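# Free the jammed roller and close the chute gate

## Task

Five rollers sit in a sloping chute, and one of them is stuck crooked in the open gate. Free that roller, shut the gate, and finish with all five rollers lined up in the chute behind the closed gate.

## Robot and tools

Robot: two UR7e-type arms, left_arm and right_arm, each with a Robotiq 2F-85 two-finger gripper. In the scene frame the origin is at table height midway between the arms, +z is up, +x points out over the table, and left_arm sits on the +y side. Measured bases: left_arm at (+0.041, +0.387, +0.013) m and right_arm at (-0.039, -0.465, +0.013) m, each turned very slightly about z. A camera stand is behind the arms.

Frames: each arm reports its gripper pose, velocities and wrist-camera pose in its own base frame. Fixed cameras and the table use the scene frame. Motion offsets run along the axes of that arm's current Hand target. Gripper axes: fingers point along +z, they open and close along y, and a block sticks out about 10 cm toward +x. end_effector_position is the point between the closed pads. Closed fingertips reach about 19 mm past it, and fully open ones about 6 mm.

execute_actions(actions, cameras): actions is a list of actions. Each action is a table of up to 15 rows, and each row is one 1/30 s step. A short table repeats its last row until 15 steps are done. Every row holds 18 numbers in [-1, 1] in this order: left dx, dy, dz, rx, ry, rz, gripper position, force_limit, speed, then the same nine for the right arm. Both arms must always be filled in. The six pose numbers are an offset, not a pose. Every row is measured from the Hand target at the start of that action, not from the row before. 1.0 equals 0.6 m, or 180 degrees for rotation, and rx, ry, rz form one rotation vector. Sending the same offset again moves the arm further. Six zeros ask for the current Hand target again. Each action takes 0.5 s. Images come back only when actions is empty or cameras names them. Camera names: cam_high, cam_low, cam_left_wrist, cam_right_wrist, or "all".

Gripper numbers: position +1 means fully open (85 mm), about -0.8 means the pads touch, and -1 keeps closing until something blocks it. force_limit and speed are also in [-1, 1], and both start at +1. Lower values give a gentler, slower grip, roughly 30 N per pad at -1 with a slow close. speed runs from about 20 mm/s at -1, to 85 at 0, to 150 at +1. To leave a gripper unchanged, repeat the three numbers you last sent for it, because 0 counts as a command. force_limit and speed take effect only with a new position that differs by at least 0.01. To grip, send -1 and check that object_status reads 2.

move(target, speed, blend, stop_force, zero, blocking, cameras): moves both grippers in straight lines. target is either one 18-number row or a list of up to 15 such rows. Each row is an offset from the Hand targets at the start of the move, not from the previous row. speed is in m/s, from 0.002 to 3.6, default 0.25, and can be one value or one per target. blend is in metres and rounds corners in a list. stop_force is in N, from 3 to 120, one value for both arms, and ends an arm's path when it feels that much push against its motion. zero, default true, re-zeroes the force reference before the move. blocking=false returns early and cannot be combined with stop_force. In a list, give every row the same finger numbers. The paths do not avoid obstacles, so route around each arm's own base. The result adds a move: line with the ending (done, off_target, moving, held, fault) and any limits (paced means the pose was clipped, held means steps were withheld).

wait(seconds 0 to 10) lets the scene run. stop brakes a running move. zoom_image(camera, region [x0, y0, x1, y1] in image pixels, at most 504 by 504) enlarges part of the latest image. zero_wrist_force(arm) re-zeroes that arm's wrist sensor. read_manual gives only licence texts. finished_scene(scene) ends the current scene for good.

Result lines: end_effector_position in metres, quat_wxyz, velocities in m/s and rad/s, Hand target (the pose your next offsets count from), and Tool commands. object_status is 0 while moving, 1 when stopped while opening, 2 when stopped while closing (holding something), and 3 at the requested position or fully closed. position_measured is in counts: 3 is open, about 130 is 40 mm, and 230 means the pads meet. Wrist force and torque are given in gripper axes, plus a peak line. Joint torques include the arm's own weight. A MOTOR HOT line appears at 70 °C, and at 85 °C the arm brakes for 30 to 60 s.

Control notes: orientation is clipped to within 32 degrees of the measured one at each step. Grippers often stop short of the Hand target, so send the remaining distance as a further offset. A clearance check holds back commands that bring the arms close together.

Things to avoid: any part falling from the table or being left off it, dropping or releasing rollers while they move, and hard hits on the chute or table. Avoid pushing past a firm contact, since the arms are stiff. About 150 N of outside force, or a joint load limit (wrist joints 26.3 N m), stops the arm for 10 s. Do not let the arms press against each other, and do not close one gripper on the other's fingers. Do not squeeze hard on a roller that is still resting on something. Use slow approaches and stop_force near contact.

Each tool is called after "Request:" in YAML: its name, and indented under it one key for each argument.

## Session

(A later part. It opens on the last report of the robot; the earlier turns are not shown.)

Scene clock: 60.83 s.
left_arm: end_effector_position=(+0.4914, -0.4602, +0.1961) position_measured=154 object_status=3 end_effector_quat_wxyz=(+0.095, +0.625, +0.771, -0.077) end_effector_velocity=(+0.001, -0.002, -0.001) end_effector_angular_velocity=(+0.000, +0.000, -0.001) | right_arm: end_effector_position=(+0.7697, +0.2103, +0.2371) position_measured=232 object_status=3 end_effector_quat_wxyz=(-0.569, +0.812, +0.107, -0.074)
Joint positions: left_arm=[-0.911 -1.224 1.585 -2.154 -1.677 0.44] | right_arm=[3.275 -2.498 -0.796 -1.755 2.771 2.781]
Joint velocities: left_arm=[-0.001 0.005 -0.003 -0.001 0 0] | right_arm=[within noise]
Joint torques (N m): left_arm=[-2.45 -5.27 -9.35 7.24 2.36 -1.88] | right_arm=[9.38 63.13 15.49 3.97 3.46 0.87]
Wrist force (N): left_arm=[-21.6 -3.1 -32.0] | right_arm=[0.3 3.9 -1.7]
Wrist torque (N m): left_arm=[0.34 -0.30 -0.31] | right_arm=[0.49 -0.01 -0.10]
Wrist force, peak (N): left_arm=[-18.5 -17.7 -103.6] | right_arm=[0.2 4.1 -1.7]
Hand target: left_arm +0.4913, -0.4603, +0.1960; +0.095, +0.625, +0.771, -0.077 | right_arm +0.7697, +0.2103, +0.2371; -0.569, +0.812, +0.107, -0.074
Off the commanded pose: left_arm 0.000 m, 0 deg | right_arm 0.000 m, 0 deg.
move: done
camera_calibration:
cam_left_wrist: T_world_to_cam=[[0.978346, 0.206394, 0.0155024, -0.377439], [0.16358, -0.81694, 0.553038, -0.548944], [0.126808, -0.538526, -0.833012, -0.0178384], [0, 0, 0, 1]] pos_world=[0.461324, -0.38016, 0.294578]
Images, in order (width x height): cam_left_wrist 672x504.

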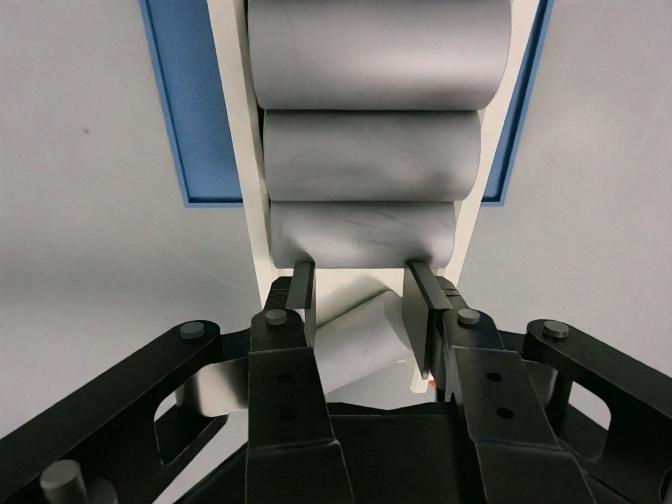

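Request:
move:
  target:
    - [-0.001,0,-0.0024,0,0,0,-0.2,1,0,-0.207,-0.170,-0.132,0.0256,0.325,0.722,0.3,0,0]
    - [0.0218,0,-0.0157,0,0,0,-0.2,1,0,-0.207,-0.170,-0.132,0.0256,0.325,0.722,0.3,0,0]
  cameras: ["all"]
  speed: [0.4,0.05]

Scene clock: 68.07 s.
left_arm: end_effector_position=(+0.4882, -0.4454, +0.2020) position_measured=154 object_status=3 end_effector_quat_wxyz=(+0.095, +0.625, +0.771, -0.077) end_effector_velocity=(+0.001, -0.003, +0.000) end_effector_angular_velocity=(-0.001, +0.000, -0.002) | right_arm: end_effector_position=(+0.6599, +0.1400, +0.3599) position_measured=91 object_status=3 end_effector_quat_wxyz=(+0.185, -0.364, +0.890, +0.202)
Joint positions: left_arm=[-0.9 -1.255 1.612 -2.148 -1.679 0.451] | right_arm=[3.382 -1.841 -1.368 -1.171 2.024 5.823]
Joint velocities: left_arm=[-0.002 0.006 -0.006 0 0 -0.001] | right_arm=[within noise]
Joint torques (N m): left_arm=[-8.21 -28.83 -30.71 -1.93 -1.76 -1.81] | right_arm=[-9.57 39.11 17.74 1.66 1.44 1.62]
Wrist force (N): left_arm=[1.5 0.0 1.0] | right_arm=[1.1 -1.4 0.7]
Wrist torque (N m): left_arm=[0.13 -0.34 -0.18] | right_arm=[-0.13 -0.05 0.27]
Wrist force, peak (N): left_arm=[-22.5 -0.7 -33.9] | right_arm=[1.0 4.2 -1.2]
Hand target: left_arm +0.4882, -0.4456, +0.2019; +0.095, +0.625, +0.771, -0.077 | right_arm +0.6599, +0.1400, +0.3600; +0.185, -0.364, +0.890, +0.202
Off the commanded pose: left_arm 0.000 m, 0 deg | right_arm 0.000 m, 0 deg.
move: done
camera_calibration:
cam_left_wrist: T_world_to_cam=[[0.978371, 0.206283, 0.0154134, -0.377556], [0.163585, -0.817158, 0.552714, -0.539675], [0.126611, -0.538237, -0.833229, -0.00435377], [0, 0, 0, 1]] pos_world=[0.458224, -0.365459, 0.300477]
cam_right_wrist: T_world_to_cam=[[-0.73977, 0.636774, 0.217391, 0.327522], [0.55189, 0.389408, 0.737414, -0.667027], [0.384912, 0.665493, -0.639501, 0.00729264], [0, 0, 0, 1]] pos_world=[0.607609, 0.0463347, 0.425338]

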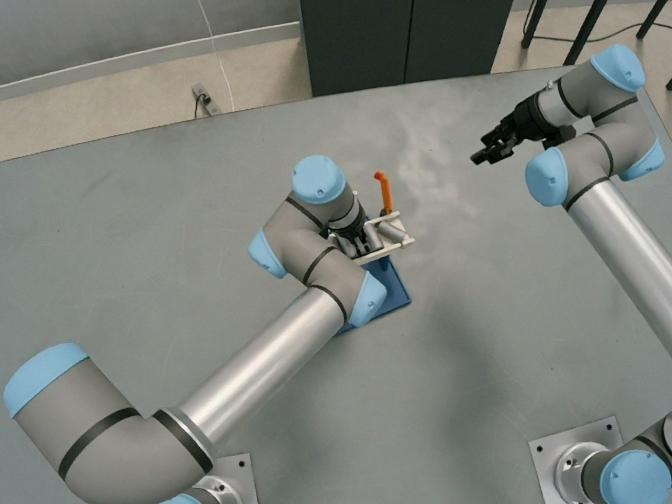

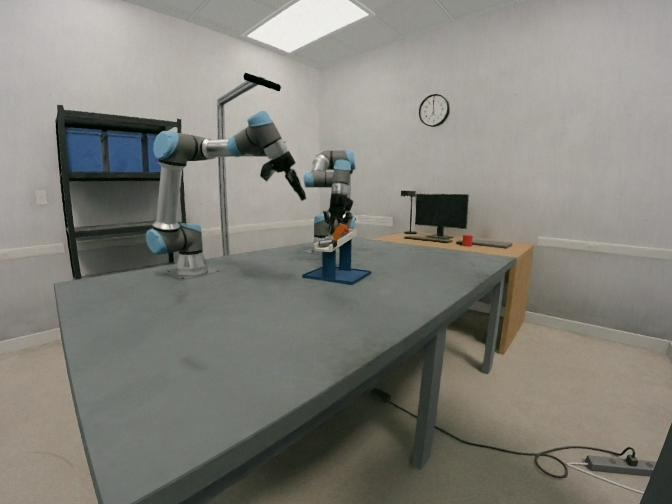

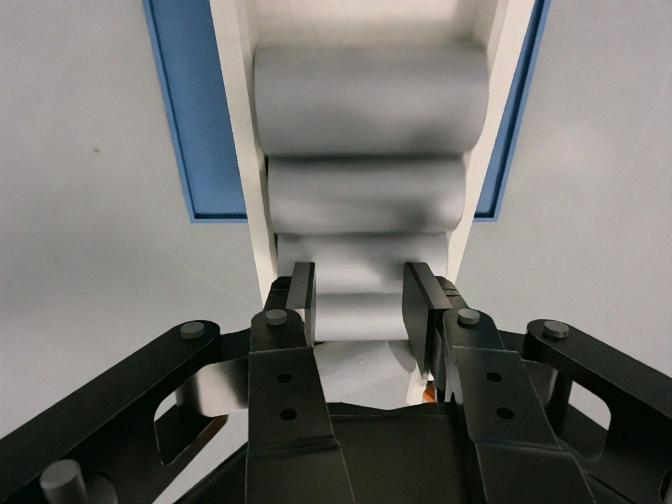

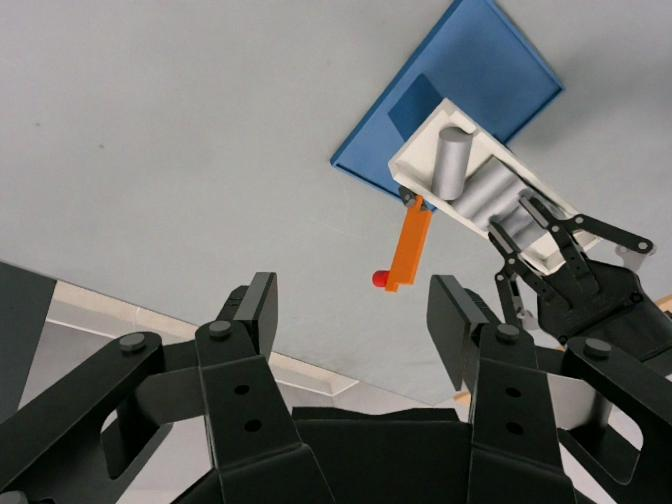

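Request:
zoom_image:
  camera: "cam_right_wrist"
  region: [350, 70, 672, 340]

Scaled by 1.565 from the camera's 672x504 image, which has a finer 960x720 frame.

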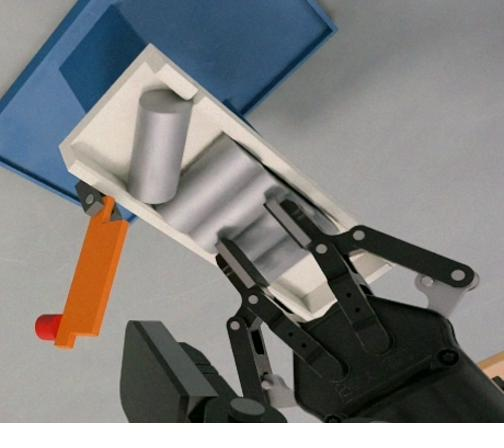

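Request:
move:
  target:
    - [-0.0363,0,-0.0082,0,0,0,-0.2,1,0,0,0,0,0,0,0,0.3,0,0]
    - [-0.099,0,0.0367,0,0,0,-0.2,1,0,0,0,0,0,0,0,0.3,0,0]
    - [-0.0893,0,0.0549,0,0,0,-0.2,1,0,0,0,0,0,0,0,0.3,0,0]
    - [-0.0437,0,0.0315,0,0,0,-0.2,1,0,0,0,0,0,0,0,0.3,0,0]
    - [0.0022,0,0.0089,0,0,0,-0.2,1,0,0,0,0,0,0,0,0.3,0,0]
  cameras: ["cam_left_wrist","cam_right_wrist"]
  speed: [0.1,0.1,0.04,0.03,0.03]

Request:
zoom_image:
  camera: "cam_right_wrist"
  region: [350, 70, 672, 340]

Scene clock: 75.77 s.
left_arm: end_effector_position=(+0.4882, -0.4454, +0.1965) position_measured=154 object_status=3 end_effector_quat_wxyz=(+0.095, +0.625, +0.771, -0.077) end_effector_velocity=(+0.001, -0.002, -0.001) end_effector_angular_velocity=(+0.001, +0.001, -0.002) | right_arm: end_effector_position=(+0.6599, +0.1400, +0.3600) position_measured=91 object_status=3 end_effector_quat_wxyz=(+0.185, -0.364, +0.890, +0.202)
Joint positions: left_arm=[-0.9 -1.251 1.621 -2.162 -1.679 0.451] | right_arm=[3.382 -1.841 -1.368 -1.171 2.024 5.823]
Joint velocities: left_arm=[-0.001 0.005 -0.004 0.001 0 0.001] | right_arm=[within noise]
Joint torques (N m): left_arm=[-5.24 -25.19 -24.34 -2.28 -1.16 -0.31] | right_arm=[-9.38 42.65 16.2 2.12 -0.04 1.13]
Wrist force (N): left_arm=[-6.2 -0.4 -6.3] | right_arm=[1.1 -1.3 0.8]
Wrist torque (N m): left_arm=[0.18 -0.31 -0.20] | right_arm=[-0.11 -0.05 0.27]
Wrist force, peak (N): left_arm=[-4.4 -19.7 -144.5] | right_arm=[1.4 -1.4 1.0]
Hand target: left_arm +0.4882, -0.4456, +0.1964; +0.095, +0.625, +0.771, -0.077 | right_arm +0.6599, +0.1400, +0.3600; +0.185, -0.364, +0.890, +0.202
Off the commanded pose: left_arm 0.000 m, 0 deg | right_arm 0.000 m, 0 deg.
move: done
camera_calibration:
cam_left_wrist: T_world_to_cam=[[0.978341, 0.206424, 0.0154123, -0.377406], [0.163683, -0.817051, 0.552843, -0.536679], [0.126713, -0.538346, -0.833143, -0.00904816], [0, 0, 0, 1]] pos_world=[0.458224, -0.36546, 0.294978]
cam_right_wrist: T_world_to_cam=[[-0.73977, 0.636774, 0.217391, 0.327448], [0.55189, 0.389408, 0.737414, -0.666972], [0.384912, 0.665493, -0.639501, 0.00733113], [0, 0, 0, 1]] pos_world=[0.607509, 0.0463347, 0.425338]
Images, in order (width x height): cam_left_wrist 672x504, cam_right_wrist 672x504.

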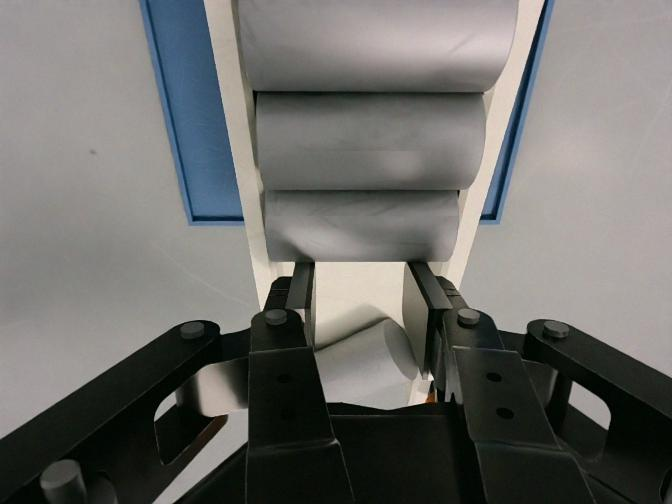

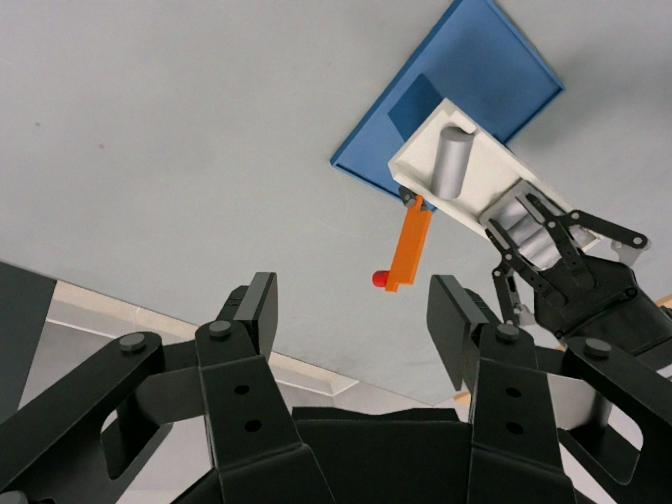

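Scaled by 1.565 from the camera's 672x504 image, which has a finer 960x720 frame.

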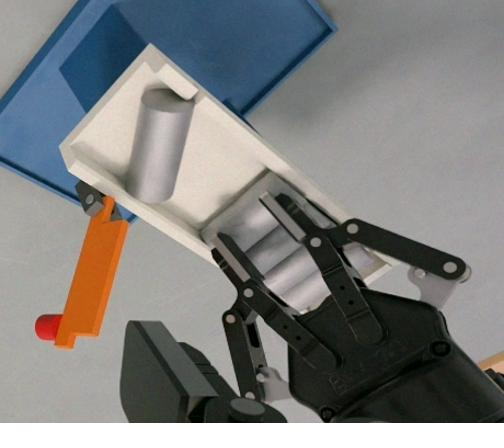

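Request:
move:
  target: [0,0,0,0,0,0,-0.2,1,0,0.031,0.164,0.305,0,0,0,0,0,0]
  cameras: ["cam_left_wrist","cam_right_wrist"]
  speed: 0.25

Scene clock: 80.60 s.
left_arm: end_effector_position=(+0.4882, -0.4456, +0.1964) position_measured=154 object_status=3 end_effector_quat_wxyz=(+0.095, +0.625, +0.771, -0.077) | right_arm: end_effector_position=(+0.6095, +0.2841, +0.2179) position_measured=129 object_status=3 end_effector_quat_wxyz=(+0.185, -0.364, +0.890, +0.202)
Joint positions: left_arm=[-0.9 -1.25 1.621 -2.162 -1.679 0.451] | right_arm=[3.644 -1.875 -1.727 -0.674 1.925 6.087]
Joint torques (N m): left_arm=[-6.22 -24.42 -26.97 0.07 2.53 -2.84] | right_arm=[5.82 31.97 20.36 4.88 1.94 0.52]
Wrist force (N): left_arm=[-4.4 -0.1 -4.4] | right_arm=[1.2 -1.0 1.0]
Wrist torque (N m): left_arm=[0.14 -0.37 -0.18] | right_arm=[-0.13 -0.04 0.25]
Wrist force, peak (N): left_arm=[-5.7 -0.7 -6.4] | right_arm=[1.5 0.5 3.6]
Hand target: left_arm +0.4882, -0.4456, +0.1964; +0.095, +0.625, +0.771, -0.077 | right_arm +0.6094, +0.2841, +0.2178; +0.185, -0.364, +0.890, +0.202
Off the commanded pose: left_arm 0.000 m, 0 deg | right_arm 0.000 m, 0 deg.
move: done
camera_calibration:
cam_left_wrist: T_world_to_cam=[[0.978341, 0.206423, 0.0154128, -0.377365], [0.163682, -0.817051, 0.552843, -0.536842], [0.126713, -0.538346, -0.833143, -0.00915583], [0, 0, 0, 1]] pos_world=[0.458224, -0.36566, 0.294978]
cam_right_wrist: T_world_to_cam=[[-0.739826, 0.636754, 0.217257, 0.229506], [0.551738, 0.389409, 0.737527, -0.590448], [0.385022, 0.665511, -0.639417, -0.1601], [0, 0, 0, 1]] pos_world=[0.557209, 0.190335, 0.283239]
Images, in order (width x height): cam_left_wrist 672x504, cam_right_wrist 672x504.

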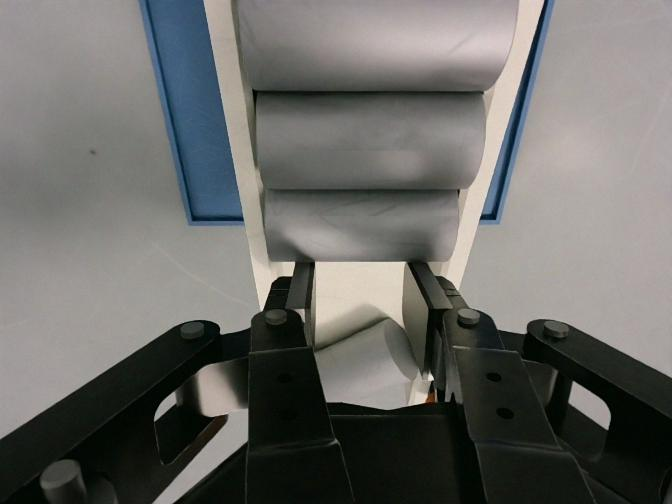

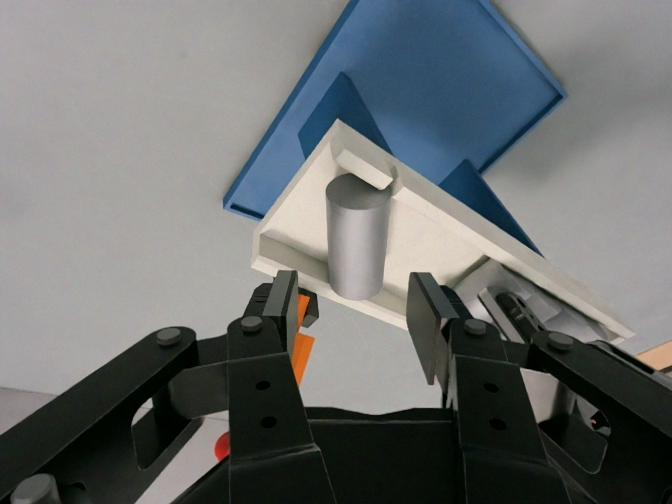

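Request:
move:
  target: [0,0,0,0,0,0,-0.2,1,0,-0.003,0.007,0.1347,0,0,0,0,0,0]
  cameras: ["cam_right_wrist"]
  speed: 0.06
  stop_force: 12

Scene clock: 85.40 s.
left_arm: end_effector_position=(+0.4882, -0.4456, +0.1964) position_measured=154 object_status=3 end_effector_quat_wxyz=(+0.095, +0.625, +0.771, -0.077) | right_arm: end_effector_position=(+0.6201, +0.3209, +0.1614) position_measured=129 object_status=3 end_effector_quat_wxyz=(+0.184, -0.364, +0.890, +0.202)
Joint positions: left_arm=[-0.9 -1.25 1.621 -2.162 -1.679 0.451] | right_arm=[3.689 -1.989 -1.732 -0.541 1.905 6.131]
Joint torques (N m): left_arm=[-3.91 -25.29 -25.67 1.5 2.36 -2.77] | right_arm=[-8.38 34.4 25.38 3.88 2.29 1.13]
Wrist force (N): left_arm=[-4.6 0.2 -4.5] | right_arm=[-0.8 0.5 -6.6]
Wrist torque (N m): left_arm=[0.18 -0.36 -0.18] | right_arm=[0.10 -0.02 0.15]
Wrist force, peak (N): left_arm=[-4.7 0.1 -5.0] | right_arm=[-16.9 4.4 -56.0]
Hand target: left_arm +0.4882, -0.4456, +0.1964; +0.095, +0.625, +0.771, -0.077 | right_arm +0.6201, +0.3209, +0.1615; +0.185, -0.364, +0.890, +0.202 (not the last commanded pose)
Off the commanded pose: left_arm 0.000 m, 0 deg | right_arm 0.013 m, 0 deg.
move: contact (right_arm)
camera_calibration:
cam_right_wrist: T_world_to_cam=[[-0.739813, 0.636723, 0.217394, 0.226137], [0.551909, 0.389519, 0.737341, -0.569109], [0.384803, 0.665476, -0.639584, -0.224565], [0, 0, 0, 1]] pos_world=[0.567809, 0.227135, 0.226838]
Images, in order (width x height): cam_right_wrist 672x504.

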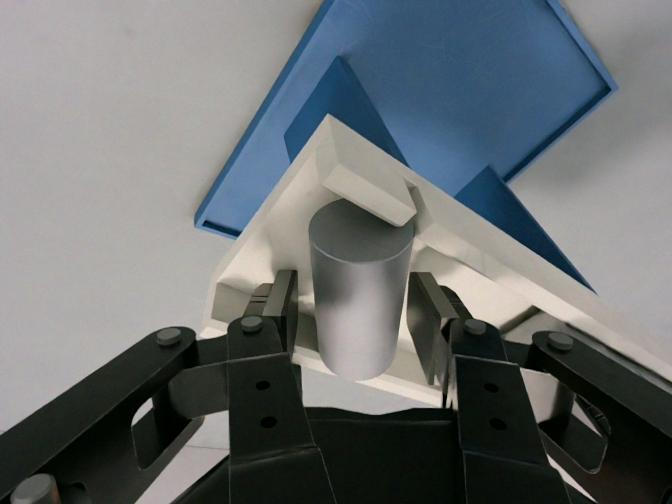

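Request:
move:
  target:
    - [0,0,0,0,0,0,-0.2,1,0,0,0,-0.0067,0,0,0,0,0,0]
    - [0,0,0,0,0,0,-0.2,1,0,0.005,0.0033,-0.0067,0,0,0,0,0,0]
  speed: 0.06

Request:
move:
  target: [0,0,0,0,0,0,-0.2,1,0,0,0,0.027,0,0,0,0,0,0]
  cameras: ["cam_right_wrist"]
  speed: 0.025
  stop_force: 12

Request:
zoom_image:
  camera: "cam_right_wrist"
  region: [180, 100, 500, 400]

Scene clock: 88.80 s.
left_arm: end_effector_position=(+0.4882, -0.4456, +0.1964) position_measured=154 object_status=3 end_effector_quat_wxyz=(+0.095, +0.625, +0.771, -0.077) | right_arm: end_effector_position=(+0.6159, +0.3185, +0.1639) position_measured=129 object_status=3 end_effector_quat_wxyz=(+0.185, -0.364, +0.890, +0.202)
Joint positions: left_arm=[-0.9 -1.25 1.621 -2.162 -1.679 0.451] | right_arm=[3.69 -1.976 -1.744 -0.541 1.905 6.132]
Joint torques (N m): left_arm=[-3.34 -24.9 -26.12 1.43 2.52 -2.65] | right_arm=[-4.06 29.49 33.17 1.65 -0.76 -0.73]
Wrist force (N): left_arm=[-4.7 0.1 -5.0] | right_arm=[1.2 -0.6 0.7]
Wrist torque (N m): left_arm=[0.16 -0.35 -0.18] | right_arm=[-0.09 -0.07 0.03]
Wrist force, peak (N): left_arm=[-4.8 0.0 -5.0] | right_arm=[-0.9 0.8 -7.0]
Hand target: left_arm +0.4882, -0.4456, +0.1964; +0.095, +0.625, +0.771, -0.077 | right_arm +0.6160, +0.3185, +0.1639; +0.185, -0.364, +0.890, +0.202
Off the commanded pose: left_arm 0.000 m, 0 deg | right_arm 0.000 m, 0 deg.
move: done

Scene clock: 89.97 s.
left_arm: end_effector_position=(+0.4882, -0.4456, +0.1964) position_measured=154 object_status=3 end_effector_quat_wxyz=(+0.095, +0.625, +0.771, -0.077) | right_arm: end_effector_position=(+0.6166, +0.3200, +0.1613) position_measured=129 object_status=3 end_effector_quat_wxyz=(+0.185, -0.364, +0.890, +0.202)
Joint positions: left_arm=[-0.9 -1.25 1.621 -2.162 -1.679 0.451] | right_arm=[3.691 -1.982 -1.743 -0.535 1.904 6.133]
Joint torques (N m): left_arm=[-2.2 -24.75 -25.63 1.51 2.39 -2.64] | right_arm=[-10.18 25.28 7.28 3.09 1.83 -1.72]
Wrist force (N): left_arm=[-4.7 0.1 -4.5] | right_arm=[-3.7 1.5 -6.2]
Wrist torque (N m): left_arm=[0.16 -0.33 -0.18] | right_arm=[0.09 -0.01 -0.01]
Wrist force, peak (N): left_arm=[-4.7 0.0 -4.8] | right_arm=[-8.2 2.3 -28.8]
Hand target: left_arm +0.4882, -0.4456, +0.1964; +0.095, +0.625, +0.771, -0.077 | right_arm +0.6166, +0.3200, +0.1613; +0.185, -0.364, +0.890, +0.202 (not the last commanded pose)
Off the commanded pose: left_arm 0.000 m, 0 deg | right_arm 0.013 m, 0 deg.
move: contact (right_arm)
camera_calibration:
cam_right_wrist: T_world_to_cam=[[-0.739791, 0.63678, 0.217304, 0.224086], [0.551786, 0.389368, 0.737513, -0.56656], [0.385022, 0.66551, -0.639417, -0.222878], [0, 0, 0, 1]] pos_world=[0.564209, 0.226235, 0.226639]
Images, in order (width x height): cam_right_wrist 672x504.

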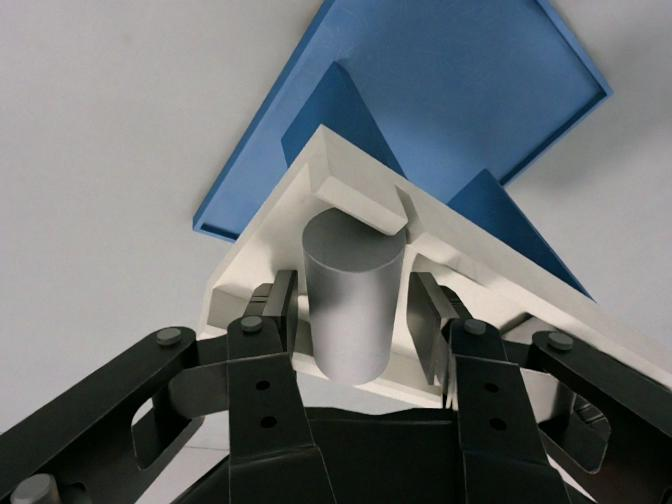

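Scaled by 1.575 from the camera's 672x504 image, which has a finer 960x720 frame.

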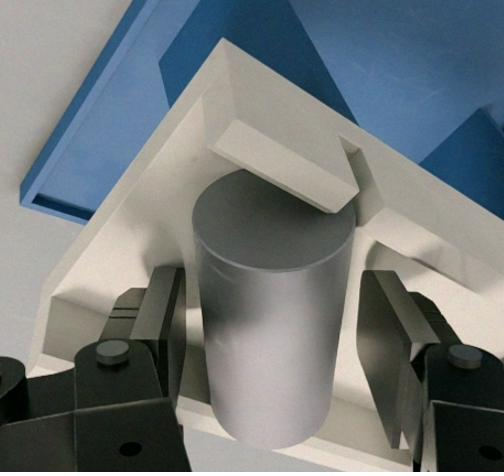

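Request:
move:
  target:
    - [0,0,0,0,0,0,-0.2,1,0,0,0,-0.006,0,0,0,0,0,0]
    - [0,0,0,0,0,0,-0.2,1,0,0.008,0.001,-0.006,0,0,0,0,0,0]
  speed: 0.06

Request:
move:
  target: [0,0,0,0,0,0,-0.2,1,0,0,0,0.027,0,0,0,0,0,0]
  cameras: ["cam_right_wrist"]
  speed: 0.025
  stop_force: 12

Request:
zoom_image:
  camera: "cam_right_wrist"
  region: [180, 100, 500, 400]

Scene clock: 93.93 s.
left_arm: end_effector_position=(+0.4882, -0.4456, +0.1964) position_measured=154 object_status=3 end_effector_quat_wxyz=(+0.095, +0.625, +0.771, -0.077) | right_arm: end_effector_position=(+0.6123, +0.3158, +0.1622) position_measured=129 object_status=3 end_effector_quat_wxyz=(+0.185, -0.364, +0.890, +0.202)
Joint positions: left_arm=[-0.9 -1.25 1.621 -2.162 -1.679 0.451] | right_arm=[3.689 -1.969 -1.759 -0.533 1.905 6.131]
Joint torques (N m): left_arm=[-1.23 -25.79 -25.73 1.46 2.44 -2.53] | right_arm=[-6.54 31.43 32.79 1.61 2.13 -0.8]
Wrist force (N): left_arm=[-4.5 0.1 -5.0] | right_arm=[1.1 -0.5 0.5]
Wrist torque (N m): left_arm=[0.15 -0.38 -0.18] | right_arm=[-0.08 -0.07 0.22]
Wrist force, peak (N): left_arm=[-4.9 0.2 -4.9] | right_arm=[-4.1 1.6 -6.8]
Hand target: left_arm +0.4882, -0.4456, +0.1964; +0.095, +0.625, +0.771, -0.077 | right_arm +0.6123, +0.3158, +0.1622; +0.185, -0.364, +0.890, +0.202
Off the commanded pose: left_arm 0.000 m, 0 deg | right_arm 0.000 m, 0 deg.
move: done

Scene clock: 95.07 s.
left_arm: end_effector_position=(+0.4882, -0.4456, +0.1964) position_measured=154 object_status=3 end_effector_quat_wxyz=(+0.095, +0.625, +0.771, -0.077) | right_arm: end_effector_position=(+0.6126, +0.3166, +0.1608) position_measured=129 object_status=3 end_effector_quat_wxyz=(+0.185, -0.364, +0.890, +0.202)
Joint positions: left_arm=[-0.9 -1.25 1.621 -2.162 -1.679 0.451] | right_arm=[3.69 -1.972 -1.759 -0.53 1.905 6.132]
Joint torques (N m): left_arm=[-2.09 -24.88 -25.12 1.53 2.41 -2.47] | right_arm=[-9.42 22.96 6.16 2.49 1.76 -1.48]
Wrist force (N): left_arm=[-4.5 0.0 -4.5] | right_arm=[-5.7 1.0 -8.6]
Wrist torque (N m): left_arm=[0.14 -0.35 -0.18] | right_arm=[0.15 0.00 -0.03]
Wrist force, peak (N): left_arm=[-4.8 0.0 -5.0] | right_arm=[-9.8 2.6 -32.7]
Hand target: left_arm +0.4882, -0.4456, +0.1964; +0.095, +0.625, +0.771, -0.077 | right_arm +0.6126, +0.3166, +0.1608; +0.185, -0.364, +0.890, +0.202 (not the last commanded pose)
Off the commanded pose: left_arm 0.000 m, 0 deg | right_arm 0.015 m, 0 deg.
move: contact (right_arm)
camera_calibration:
cam_right_wrist: T_world_to_cam=[[-0.739803, 0.636717, 0.217446, 0.223462], [0.551847, 0.389332, 0.737486, -0.562736], [0.384911, 0.665591, -0.639399, -0.219393], [0, 0, 0, 1]] pos_world=[0.560309, 0.222835, 0.226139]
Images, in order (width x height): cam_right_wrist 672x504.

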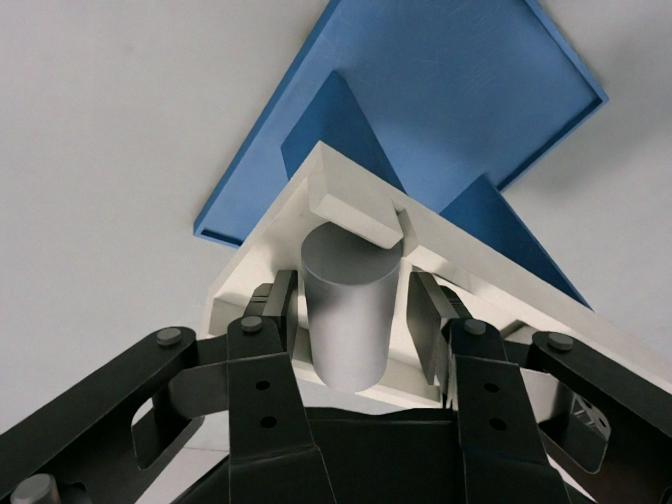

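Scaled by 1.575 from the camera's 672x504 image, which has a finer 960x720 frame.

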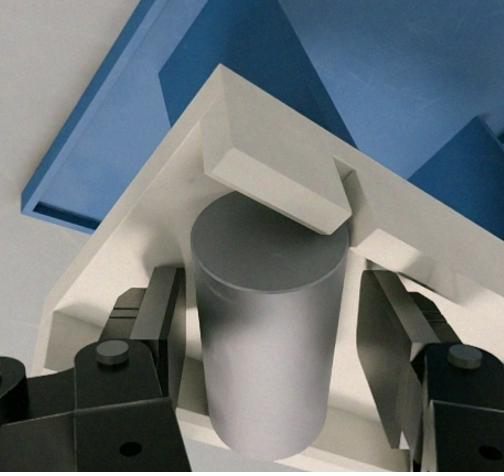

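Request:
move:
  target: [0,0,0,0,0,0,-0.2,1,0,0,0,-0.003,0,0,0,-1,-0.3,-1]
  cameras: ["cam_right_wrist"]

Scene clock: 96.60 s.
left_arm: end_effector_position=(+0.4882, -0.4456, +0.1964) position_measured=154 object_status=3 end_effector_quat_wxyz=(+0.095, +0.625, +0.771, -0.077) | right_arm: end_effector_position=(+0.6124, +0.3155, +0.1622) position_measured=157 object_status=0 end_effector_quat_wxyz=(+0.185, -0.364, +0.890, +0.202)
Joint positions: left_arm=[-0.9 -1.25 1.621 -2.162 -1.679 0.451] | right_arm=[3.688 -1.969 -1.759 -0.533 1.905 6.131]
Joint torques (N m): left_arm=[-0.31 -25.83 -24.96 1.6 2.35 -2.3] | right_arm=[18.07 44.32 20.1 -0.2 9.08 -0.53]
Wrist force (N): left_arm=[-4.8 0.1 -5.0] | right_arm=[-12.6 -33.0 1.3]
Wrist torque (N m): left_arm=[0.15 -0.33 -0.18] | right_arm=[-0.29 0.06 -0.37]
Wrist force, peak (N): left_arm=[-4.8 0.1 -5.0] | right_arm=[-12.6 -33.0 1.3]
Hand target: left_arm +0.4882, -0.4456, +0.1964; +0.095, +0.625, +0.771, -0.077 | right_arm +0.6123, +0.3157, +0.1623; +0.185, -0.364, +0.890, +0.202
Off the commanded pose: left_arm 0.000 m, 0 deg | right_arm 0.000 m, 0 deg.
move: done
camera_calibration:
cam_right_wrist: T_world_to_cam=[[-0.73969, 0.636914, 0.217255, 0.223489], [0.551861, 0.389361, 0.73746, -0.563296], [0.385108, 0.665386, -0.639494, -0.217696], [0, 0, 0, 1]] pos_world=[0.56001, 0.221834, 0.227638]
Images, in order (width x height): cam_right_wrist 672x504.

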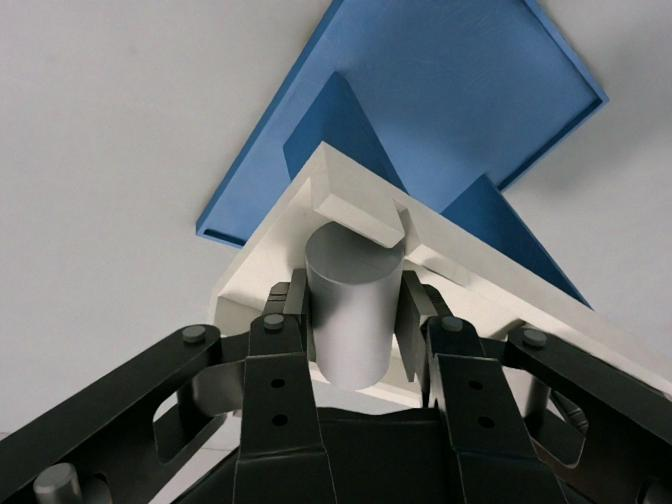

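Request:
move:
  target: [0,0,0,0,0,0,-0.2,1,0,-0.040,0.0186,-0.0706,0,0,0,-1,-0.3,-1]
  cameras: ["cam_left_wrist","cam_right_wrist"]
  speed: 0.06

Scene clock: 98.73 s.
left_arm: end_effector_position=(+0.4882, -0.4456, +0.1964) position_measured=154 object_status=3 end_effector_quat_wxyz=(+0.095, +0.625, +0.771, -0.077) | right_arm: end_effector_position=(+0.6126, +0.3158, +0.2123) position_measured=157 object_status=2 end_effector_quat_wxyz=(+0.185, -0.364, +0.890, +0.202)
Joint positions: left_arm=[-0.9 -1.25 1.621 -2.162 -1.679 0.451] | right_arm=[3.689 -1.91 -1.697 -0.654 1.906 6.131]
Joint torques (N m): left_arm=[1.31 -24.8 -25.44 1.37 2.32 -2.51] | right_arm=[-8.89 32.4 15.01 5.34 -0.33 -1.25]
Wrist force (N): left_arm=[-4.5 -0.2 -4.6] | right_arm=[0.1 -2.5 3.5]
Wrist torque (N m): left_arm=[0.10 -0.38 -0.18] | right_arm=[-0.22 0.37 0.25]
Wrist force, peak (N): left_arm=[-4.8 -0.1 -5.0] | right_arm=[-3.0 -42.2 7.2]
Hand target: left_arm +0.4882, -0.4456, +0.1964; +0.095, +0.625, +0.771, -0.077 | right_arm +0.6125, +0.3158, +0.2122; +0.185, -0.364, +0.890, +0.202
Off the commanded pose: left_arm 0.000 m, 0 deg | right_arm 0.000 m, 0 deg.
move: done
camera_calibration:
cam_left_wrist: T_world_to_cam=[[0.978341, 0.206423, 0.0154128, -0.377365], [0.163682, -0.817051, 0.552843, -0.536842], [0.126713, -0.538346, -0.833143, -0.00915583], [0, 0, 0, 1]] pos_world=[0.458224, -0.36566, 0.294978]
cam_right_wrist: T_world_to_cam=[[-0.739866, 0.636668, 0.217376, 0.212838], [0.551704, 0.389287, 0.737617, -0.600352], [0.384996, 0.665665, -0.639272, -0.18603], [0, 0, 0, 1]] pos_world=[0.560309, 0.222035, 0.27764]
Images, in order (width x height): cam_left_wrist 672x504, cam_right_wrist 672x504.

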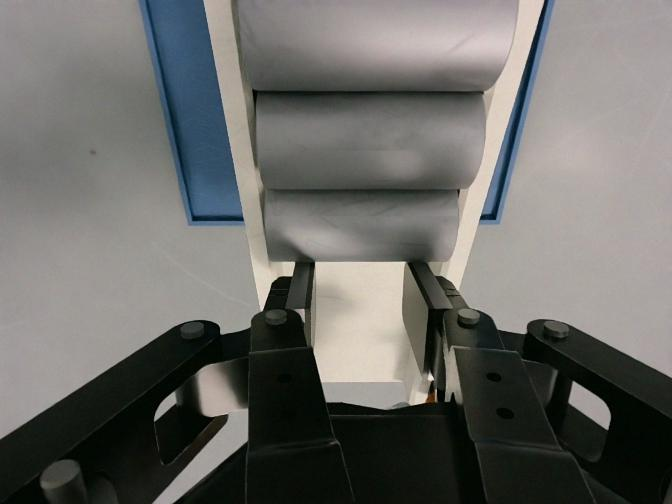

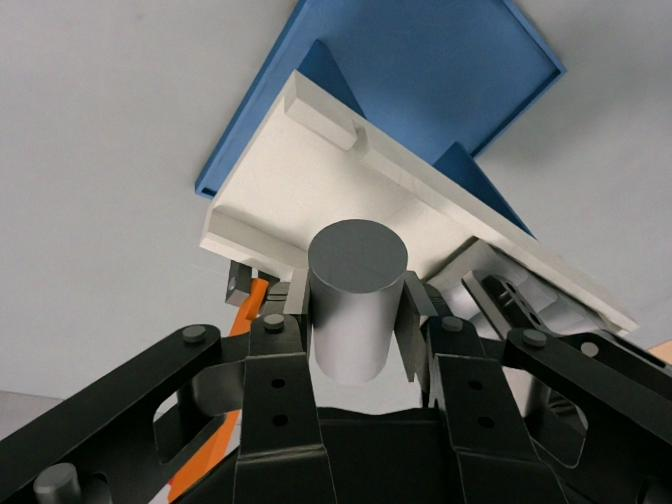

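Request:
move:
  target:
    - [0,0,0,0,0,0,-0.2,1,0,0.026,-0.128,-0.26,0,0,0,-1,-0.3,-1]
    - [0,0,0,0,0,0,-0.2,1,0,-0.1325,-0.336,-0.1075,-0.252,0.006,0.232,-1,-0.3,-1]
    - [0,0,0,0,0,0,-0.2,1,0,-0.229,-0.203,0.041,-0.252,0.006,0.232,-1,-0.3,-1]
  blend: 0.03
  cameras: ["all"]
  speed: 0.2

Request:
zoom_image:
  camera: "cam_low"
  region: [290, 180, 390, 270]

Request:
zoom_image:
  camera: "cam_high"
  region: [300, 130, 480, 290]

Scene clock: 106.80 s.
left_arm: end_effector_position=(+0.4882, -0.4456, +0.1964) position_measured=154 object_status=3 end_effector_quat_wxyz=(+0.095, +0.625, +0.771, -0.077) | right_arm: end_effector_position=(+0.7652, +0.1940, +0.2716) position_measured=157 object_status=2 end_effector_quat_wxyz=(-0.006, -0.138, +0.851, +0.506)
Joint positions: left_arm=[-0.9 -1.25 1.621 -2.162 -1.679 0.451] | right_arm=[3.275 -2.372 -0.909 -1.502 2.631 6.055]
Joint torques (N m): left_arm=[2.71 -25.35 -24.15 1.35 2.17 -2.04] | right_arm=[1.15 60.23 16.98 4.49 0.82 0.07]
Wrist force (N): left_arm=[-4.8 0.1 -4.8] | right_arm=[0.6 -6.7 1.8]
Wrist torque (N m): left_arm=[0.14 -0.34 -0.18] | right_arm=[-0.28 0.08 0.08]
Wrist force, peak (N): left_arm=[-4.6 0.1 -5.1] | right_arm=[-4.5 -12.5 3.8]
Hand target: left_arm +0.4882, -0.4456, +0.1964; +0.095, +0.625, +0.771, -0.077 | right_arm +0.7652, +0.1941, +0.2716; -0.006, -0.138, +0.851, +0.506 (not the last commanded pose)
Off the commanded pose: left_arm 0.000 m, 0 deg | right_arm 0.143 m, 12 deg.
move: held (right_arm; a check stopped the path); path passed 1 of 3 targets; limits=held
pose unreachable (right arm): on one or more control steps of this call, first in action 0 (counted from 0), this arm could not follow its commanded pose, so it was not sent that pose on those steps. It may still have moved: this result reports where it is.
cause: moving toward the commanded pose would bring two parts of the arm too close to each other (its gripper and another part of the arm, with joints 4 (wrist 1) to 6 (wrist 3) between them, 3 mm apart when it was first held).
camera_calibration:
cam_left_wrist: T_world_to_cam=[[0.978341, 0.206423, 0.0154128, -0.377365], [0.163682, -0.817051, 0.552843, -0.536842], [0.126713, -0.538346, -0.833143, -0.00915583], [0, 0, 0, 1]] pos_world=[0.458224, -0.36566, 0.294978]
cam_right_wrist: T_world_to_cam=[[-0.250439, 0.441113, 0.8618, -0.121197], [0.951712, -0.0510774, 0.302712, -0.783359], [0.177549, 0.895997, -0.407021, -0.0748119], [0, 0, 0, 1]] pos_world=[0.728463, 0.0804807, 0.311129]

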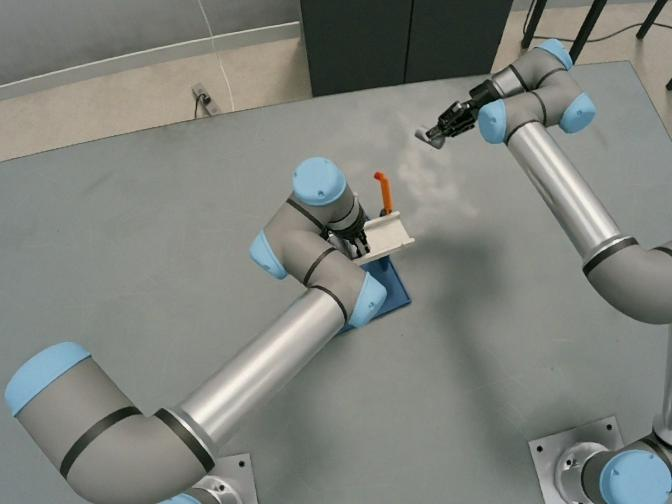

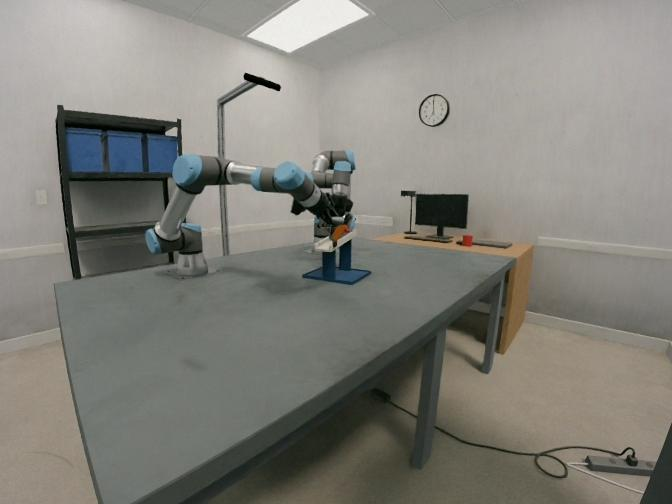

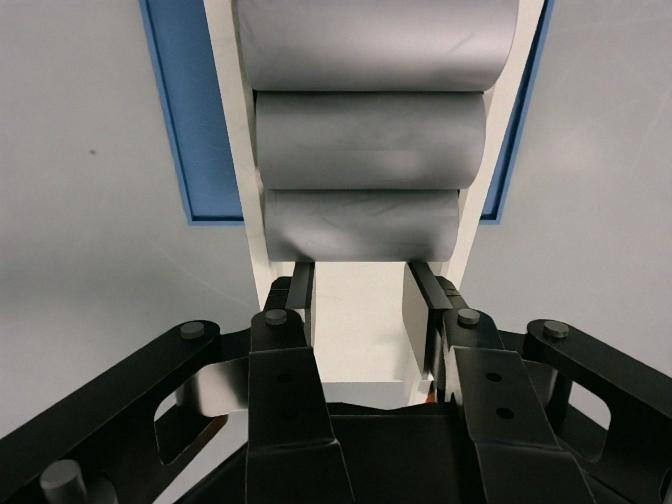

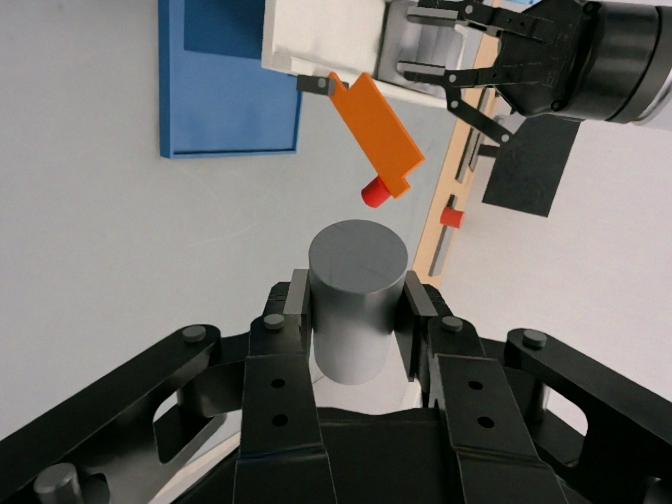

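Scaled by 5.040 from the camera's 672x504 image, which has a finer 960x720 frame.

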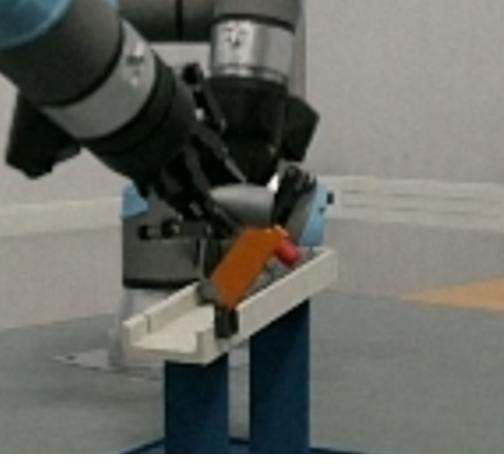

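Scaled by 2.800 from the camera's 672x504 image, which has a finer 960x720 frame.

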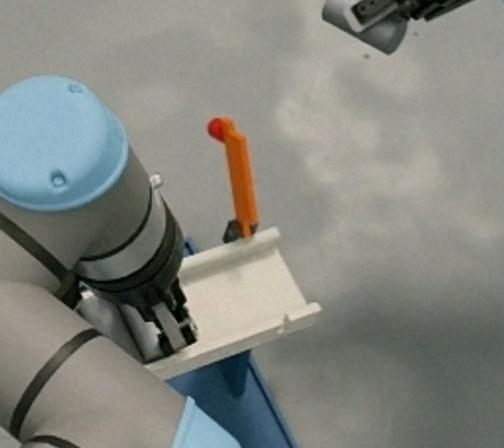

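Request:
move:
  target: [0,0,0,0,0,0,-0.2,1,0,-0.0958,0.0363,0.2155,0,0,0,-1,-0.3,-1]
  cameras: []
  speed: 0.2

Request:
move:
  target: [0,0,0,0,0,0,-0.2,1,0,0.2496,0.0595,0.039,0,0,0,-1,-0.3,-1]
  cameras: ["cam_high","cam_low","cam_right_wrist"]
  speed: 0.08
  stop_force: 20

Request:
zoom_image:
  camera: "cam_low"
  region: [290, 180, 390, 270]

Scene clock: 109.63 s.
left_arm: end_effector_position=(+0.4882, -0.4456, +0.1964) position_measured=154 object_status=3 end_effector_quat_wxyz=(+0.095, +0.625, +0.771, -0.077) | right_arm: end_effector_position=(+0.7656, +0.1964, +0.2708) position_measured=157 object_status=2 end_effector_quat_wxyz=(-0.006, -0.138, +0.852, +0.506)
Joint positions: left_arm=[-0.9 -1.25 1.621 -2.162 -1.679 0.451] | right_arm=[3.278 -2.373 -0.909 -1.496 2.63 6.06]
Joint torques (N m): left_arm=[3.96 -25.06 -24.51 1.35 2.22 -2.05] | right_arm=[-8.56 63.1 26.41 1.67 2.04 -1.33]
Wrist force (N): left_arm=[-4.6 0.1 -5.0] | right_arm=[0.4 -6.6 1.9]
Wrist torque (N m): left_arm=[0.15 -0.36 -0.18] | right_arm=[-0.26 0.11 0.08]
Wrist force, peak (N): left_arm=[-4.9 0.0 -4.9] | right_arm=[-1.8 -6.3 8.3]
Hand target: left_arm +0.4882, -0.4456, +0.1964; +0.095, +0.625, +0.771, -0.077 | right_arm +0.7656, +0.1964, +0.2709; -0.006, -0.138, +0.852, +0.506 (not the last commanded pose)
Off the commanded pose: left_arm 0.000 m, 0 deg | right_arm 0.141 m, 0 deg.
move: held (right_arm; a check stopped the path); limits=held
pose unreachable (right arm): on one or more control steps of this call, first in action 0 (counted from 0), this arm could not follow its commanded pose, so it was not sent that pose on those steps. It may still have moved: this result reports where it is.
cause: moving toward the commanded pose would bring two parts of the arm too close to each other (its gripper and another part of the arm, with joints 4 (wrist 1) to 6 (wrist 3) between them, 3 mm apart when it was first held).
No camera images: "cameras" was empty.

Scene clock: 111.50 s.
left_arm: end_effector_position=(+0.4882, -0.4456, +0.1964) position_measured=154 object_status=3 end_effector_quat_wxyz=(+0.095, +0.625, +0.771, -0.077) | right_arm: end_effector_position=(+0.6896, +0.1965, +0.2709) position_measured=157 object_status=2 end_effector_quat_wxyz=(-0.007, -0.138, +0.851, +0.506)
Joint positions: left_arm=[-0.9 -1.25 1.621 -2.162 -1.679 0.451] | right_arm=[3.292 -2.174 -1.258 -1.322 2.631 6.088]
Joint torques (N m): left_arm=[4.92 -24.75 -24.09 1.41 2.23 -1.84] | right_arm=[-2.83 42.94 35.7 1.47 0.86 -0.74]
Wrist force (N): left_arm=[-4.5 0.2 -4.7] | right_arm=[-0.5 -6.0 1.3]
Wrist torque (N m): left_arm=[0.16 -0.38 -0.18] | right_arm=[-0.24 0.30 0.05]
Wrist force, peak (N): left_arm=[-4.6 0.0 -5.0] | right_arm=[0.0 -7.9 2.6]
Hand target: left_arm +0.4882, -0.4456, +0.1964; +0.095, +0.625, +0.771, -0.077 | right_arm +0.6896, +0.1965, +0.2709; -0.007, -0.138, +0.851, +0.506 (not the last commanded pose)
Off the commanded pose: left_arm 0.000 m, 0 deg | right_arm 0.080 m, 0 deg.
move: held (right_arm; a check stopped the path); limits=held
pose unreachable (right arm): on one or more control steps of this call, first in action 0 (counted from 0), this arm could not follow its commanded pose, so it was not sent that pose on those steps. It may still have moved: this result reports where it is.
cause: moving toward the commanded pose would bring two parts of the arm too close to each other (its gripper and another part of the arm, with joints 4 (wrist 1) to 6 (wrist 3) between them, 2 mm apart when it was first held).
camera_calibration:
cam_right_wrist: T_world_to_cam=[[-0.250685, 0.441054, 0.861759, -0.140514], [0.951831, -0.0500636, 0.30251, -0.71129], [0.176566, 0.896083, -0.407258, -0.0631863], [0, 0, 0, 1]] pos_world=[0.652959, 0.0829845, 0.310528]
Images, in order (width x height): cam_high 672x504, cam_low 672x504, cam_right_wrist 672x504.

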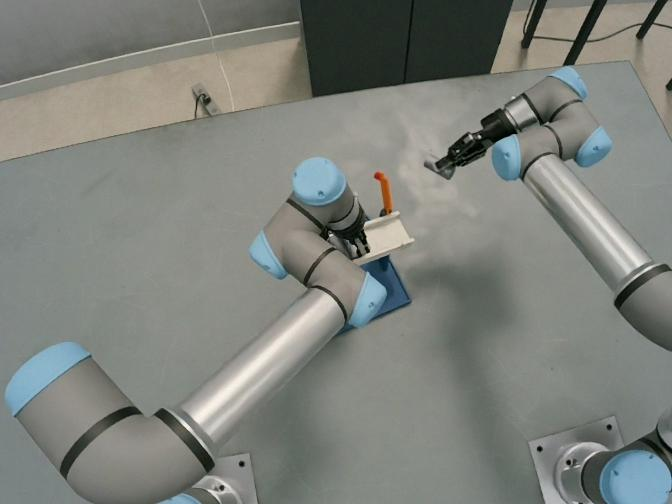

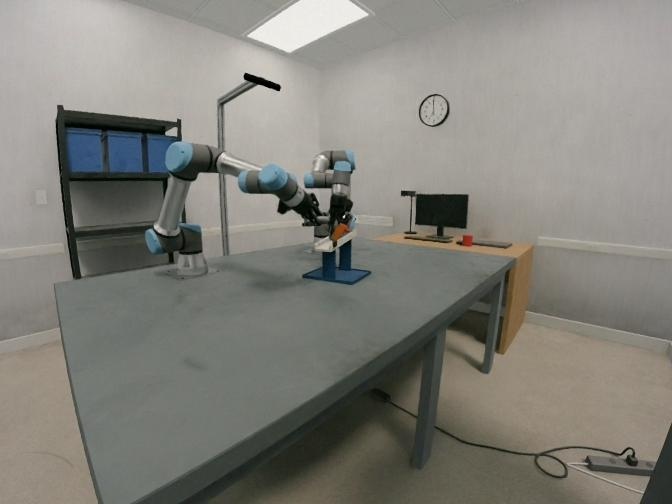

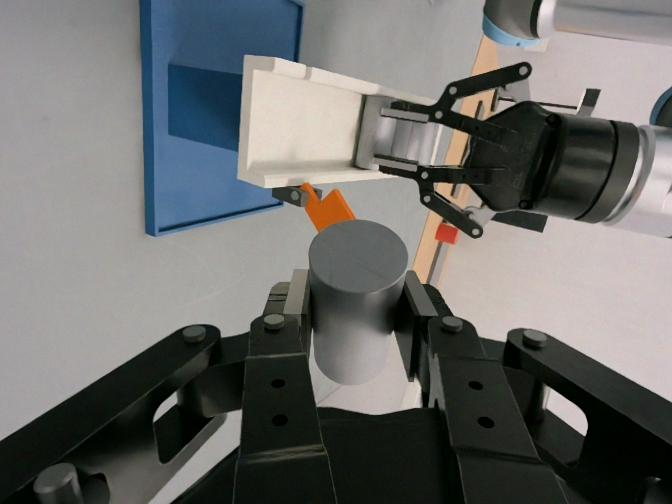

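Scaled by 5.040 from the camera's 672x504 image, which has a finer 960x720 frame.

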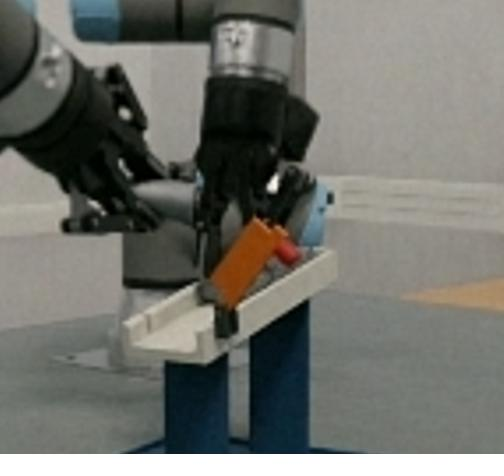

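Request:
move:
  target:
    - [0,0,0,0,0,0,-0.2,1,0,-0.121,-0.029,-0.019,0,0,-0.5,-1,-0.3,-1]
    - [0,0,0,0,0,0,-0.2,1,0,-0.121,-0.029,-0.019,0,0,-1,-1,-0.3,-1]
  cameras: ["cam_right_wrist"]
  blend: 0.02
  speed: 0.5

Scene clock: 117.27 s.
left_arm: end_effector_position=(+0.4882, -0.4456, +0.1964) position_measured=154 object_status=3 end_effector_quat_wxyz=(+0.095, +0.625, +0.771, -0.077) | right_arm: end_effector_position=(+0.7651, +0.1964, +0.2708) position_measured=157 object_status=2 end_effector_quat_wxyz=(-0.506, +0.851, +0.138, -0.007)
Joint positions: left_arm=[-0.9 -1.25 1.621 -2.162 -1.679 0.451] | right_arm=[3.278 -2.372 -0.911 -1.496 2.63 2.917]
Joint torques (N m): left_arm=[7.43 -25.61 -23.71 1.43 2.08 -1.85] | right_arm=[-9.34 62.68 18.73 4.55 4.33 -1.57]
Wrist force (N): left_arm=[-4.6 -0.1 -5.0] | right_arm=[-2.1 5.6 -0.1]
Wrist torque (N m): left_arm=[0.13 -0.36 -0.18] | right_arm=[0.34 0.32 -0.08]
Wrist force, peak (N): left_arm=[-4.6 0.0 -5.1] | right_arm=[-0.6 -6.3 1.2]
Hand target: left_arm +0.4882, -0.4456, +0.1964; +0.095, +0.625, +0.771, -0.077 | right_arm +0.7651, +0.1963, +0.2708; -0.506, +0.851, +0.138, -0.007
Off the commanded pose: left_arm 0.000 m, 0 deg | right_arm 0.000 m, 0 deg.
move: done
camera_calibration:
cam_right_wrist: T_world_to_cam=[[0.25168, -0.447332, -0.858226, 0.134406], [-0.851089, -0.524482, 0.0237886, 0.764868], [-0.460765, 0.724439, -0.512721, 0.473425], [0, 0, 0, 1]] pos_world=[0.835281, 0.118316, 0.339891]
Images, in order (width x height): cam_right_wrist 672x504.

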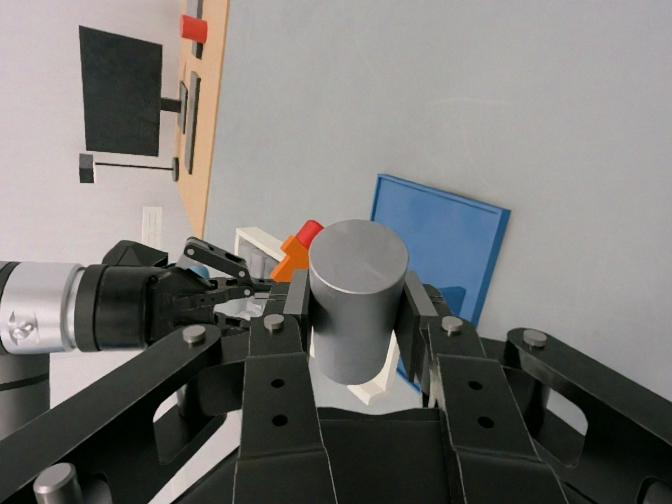

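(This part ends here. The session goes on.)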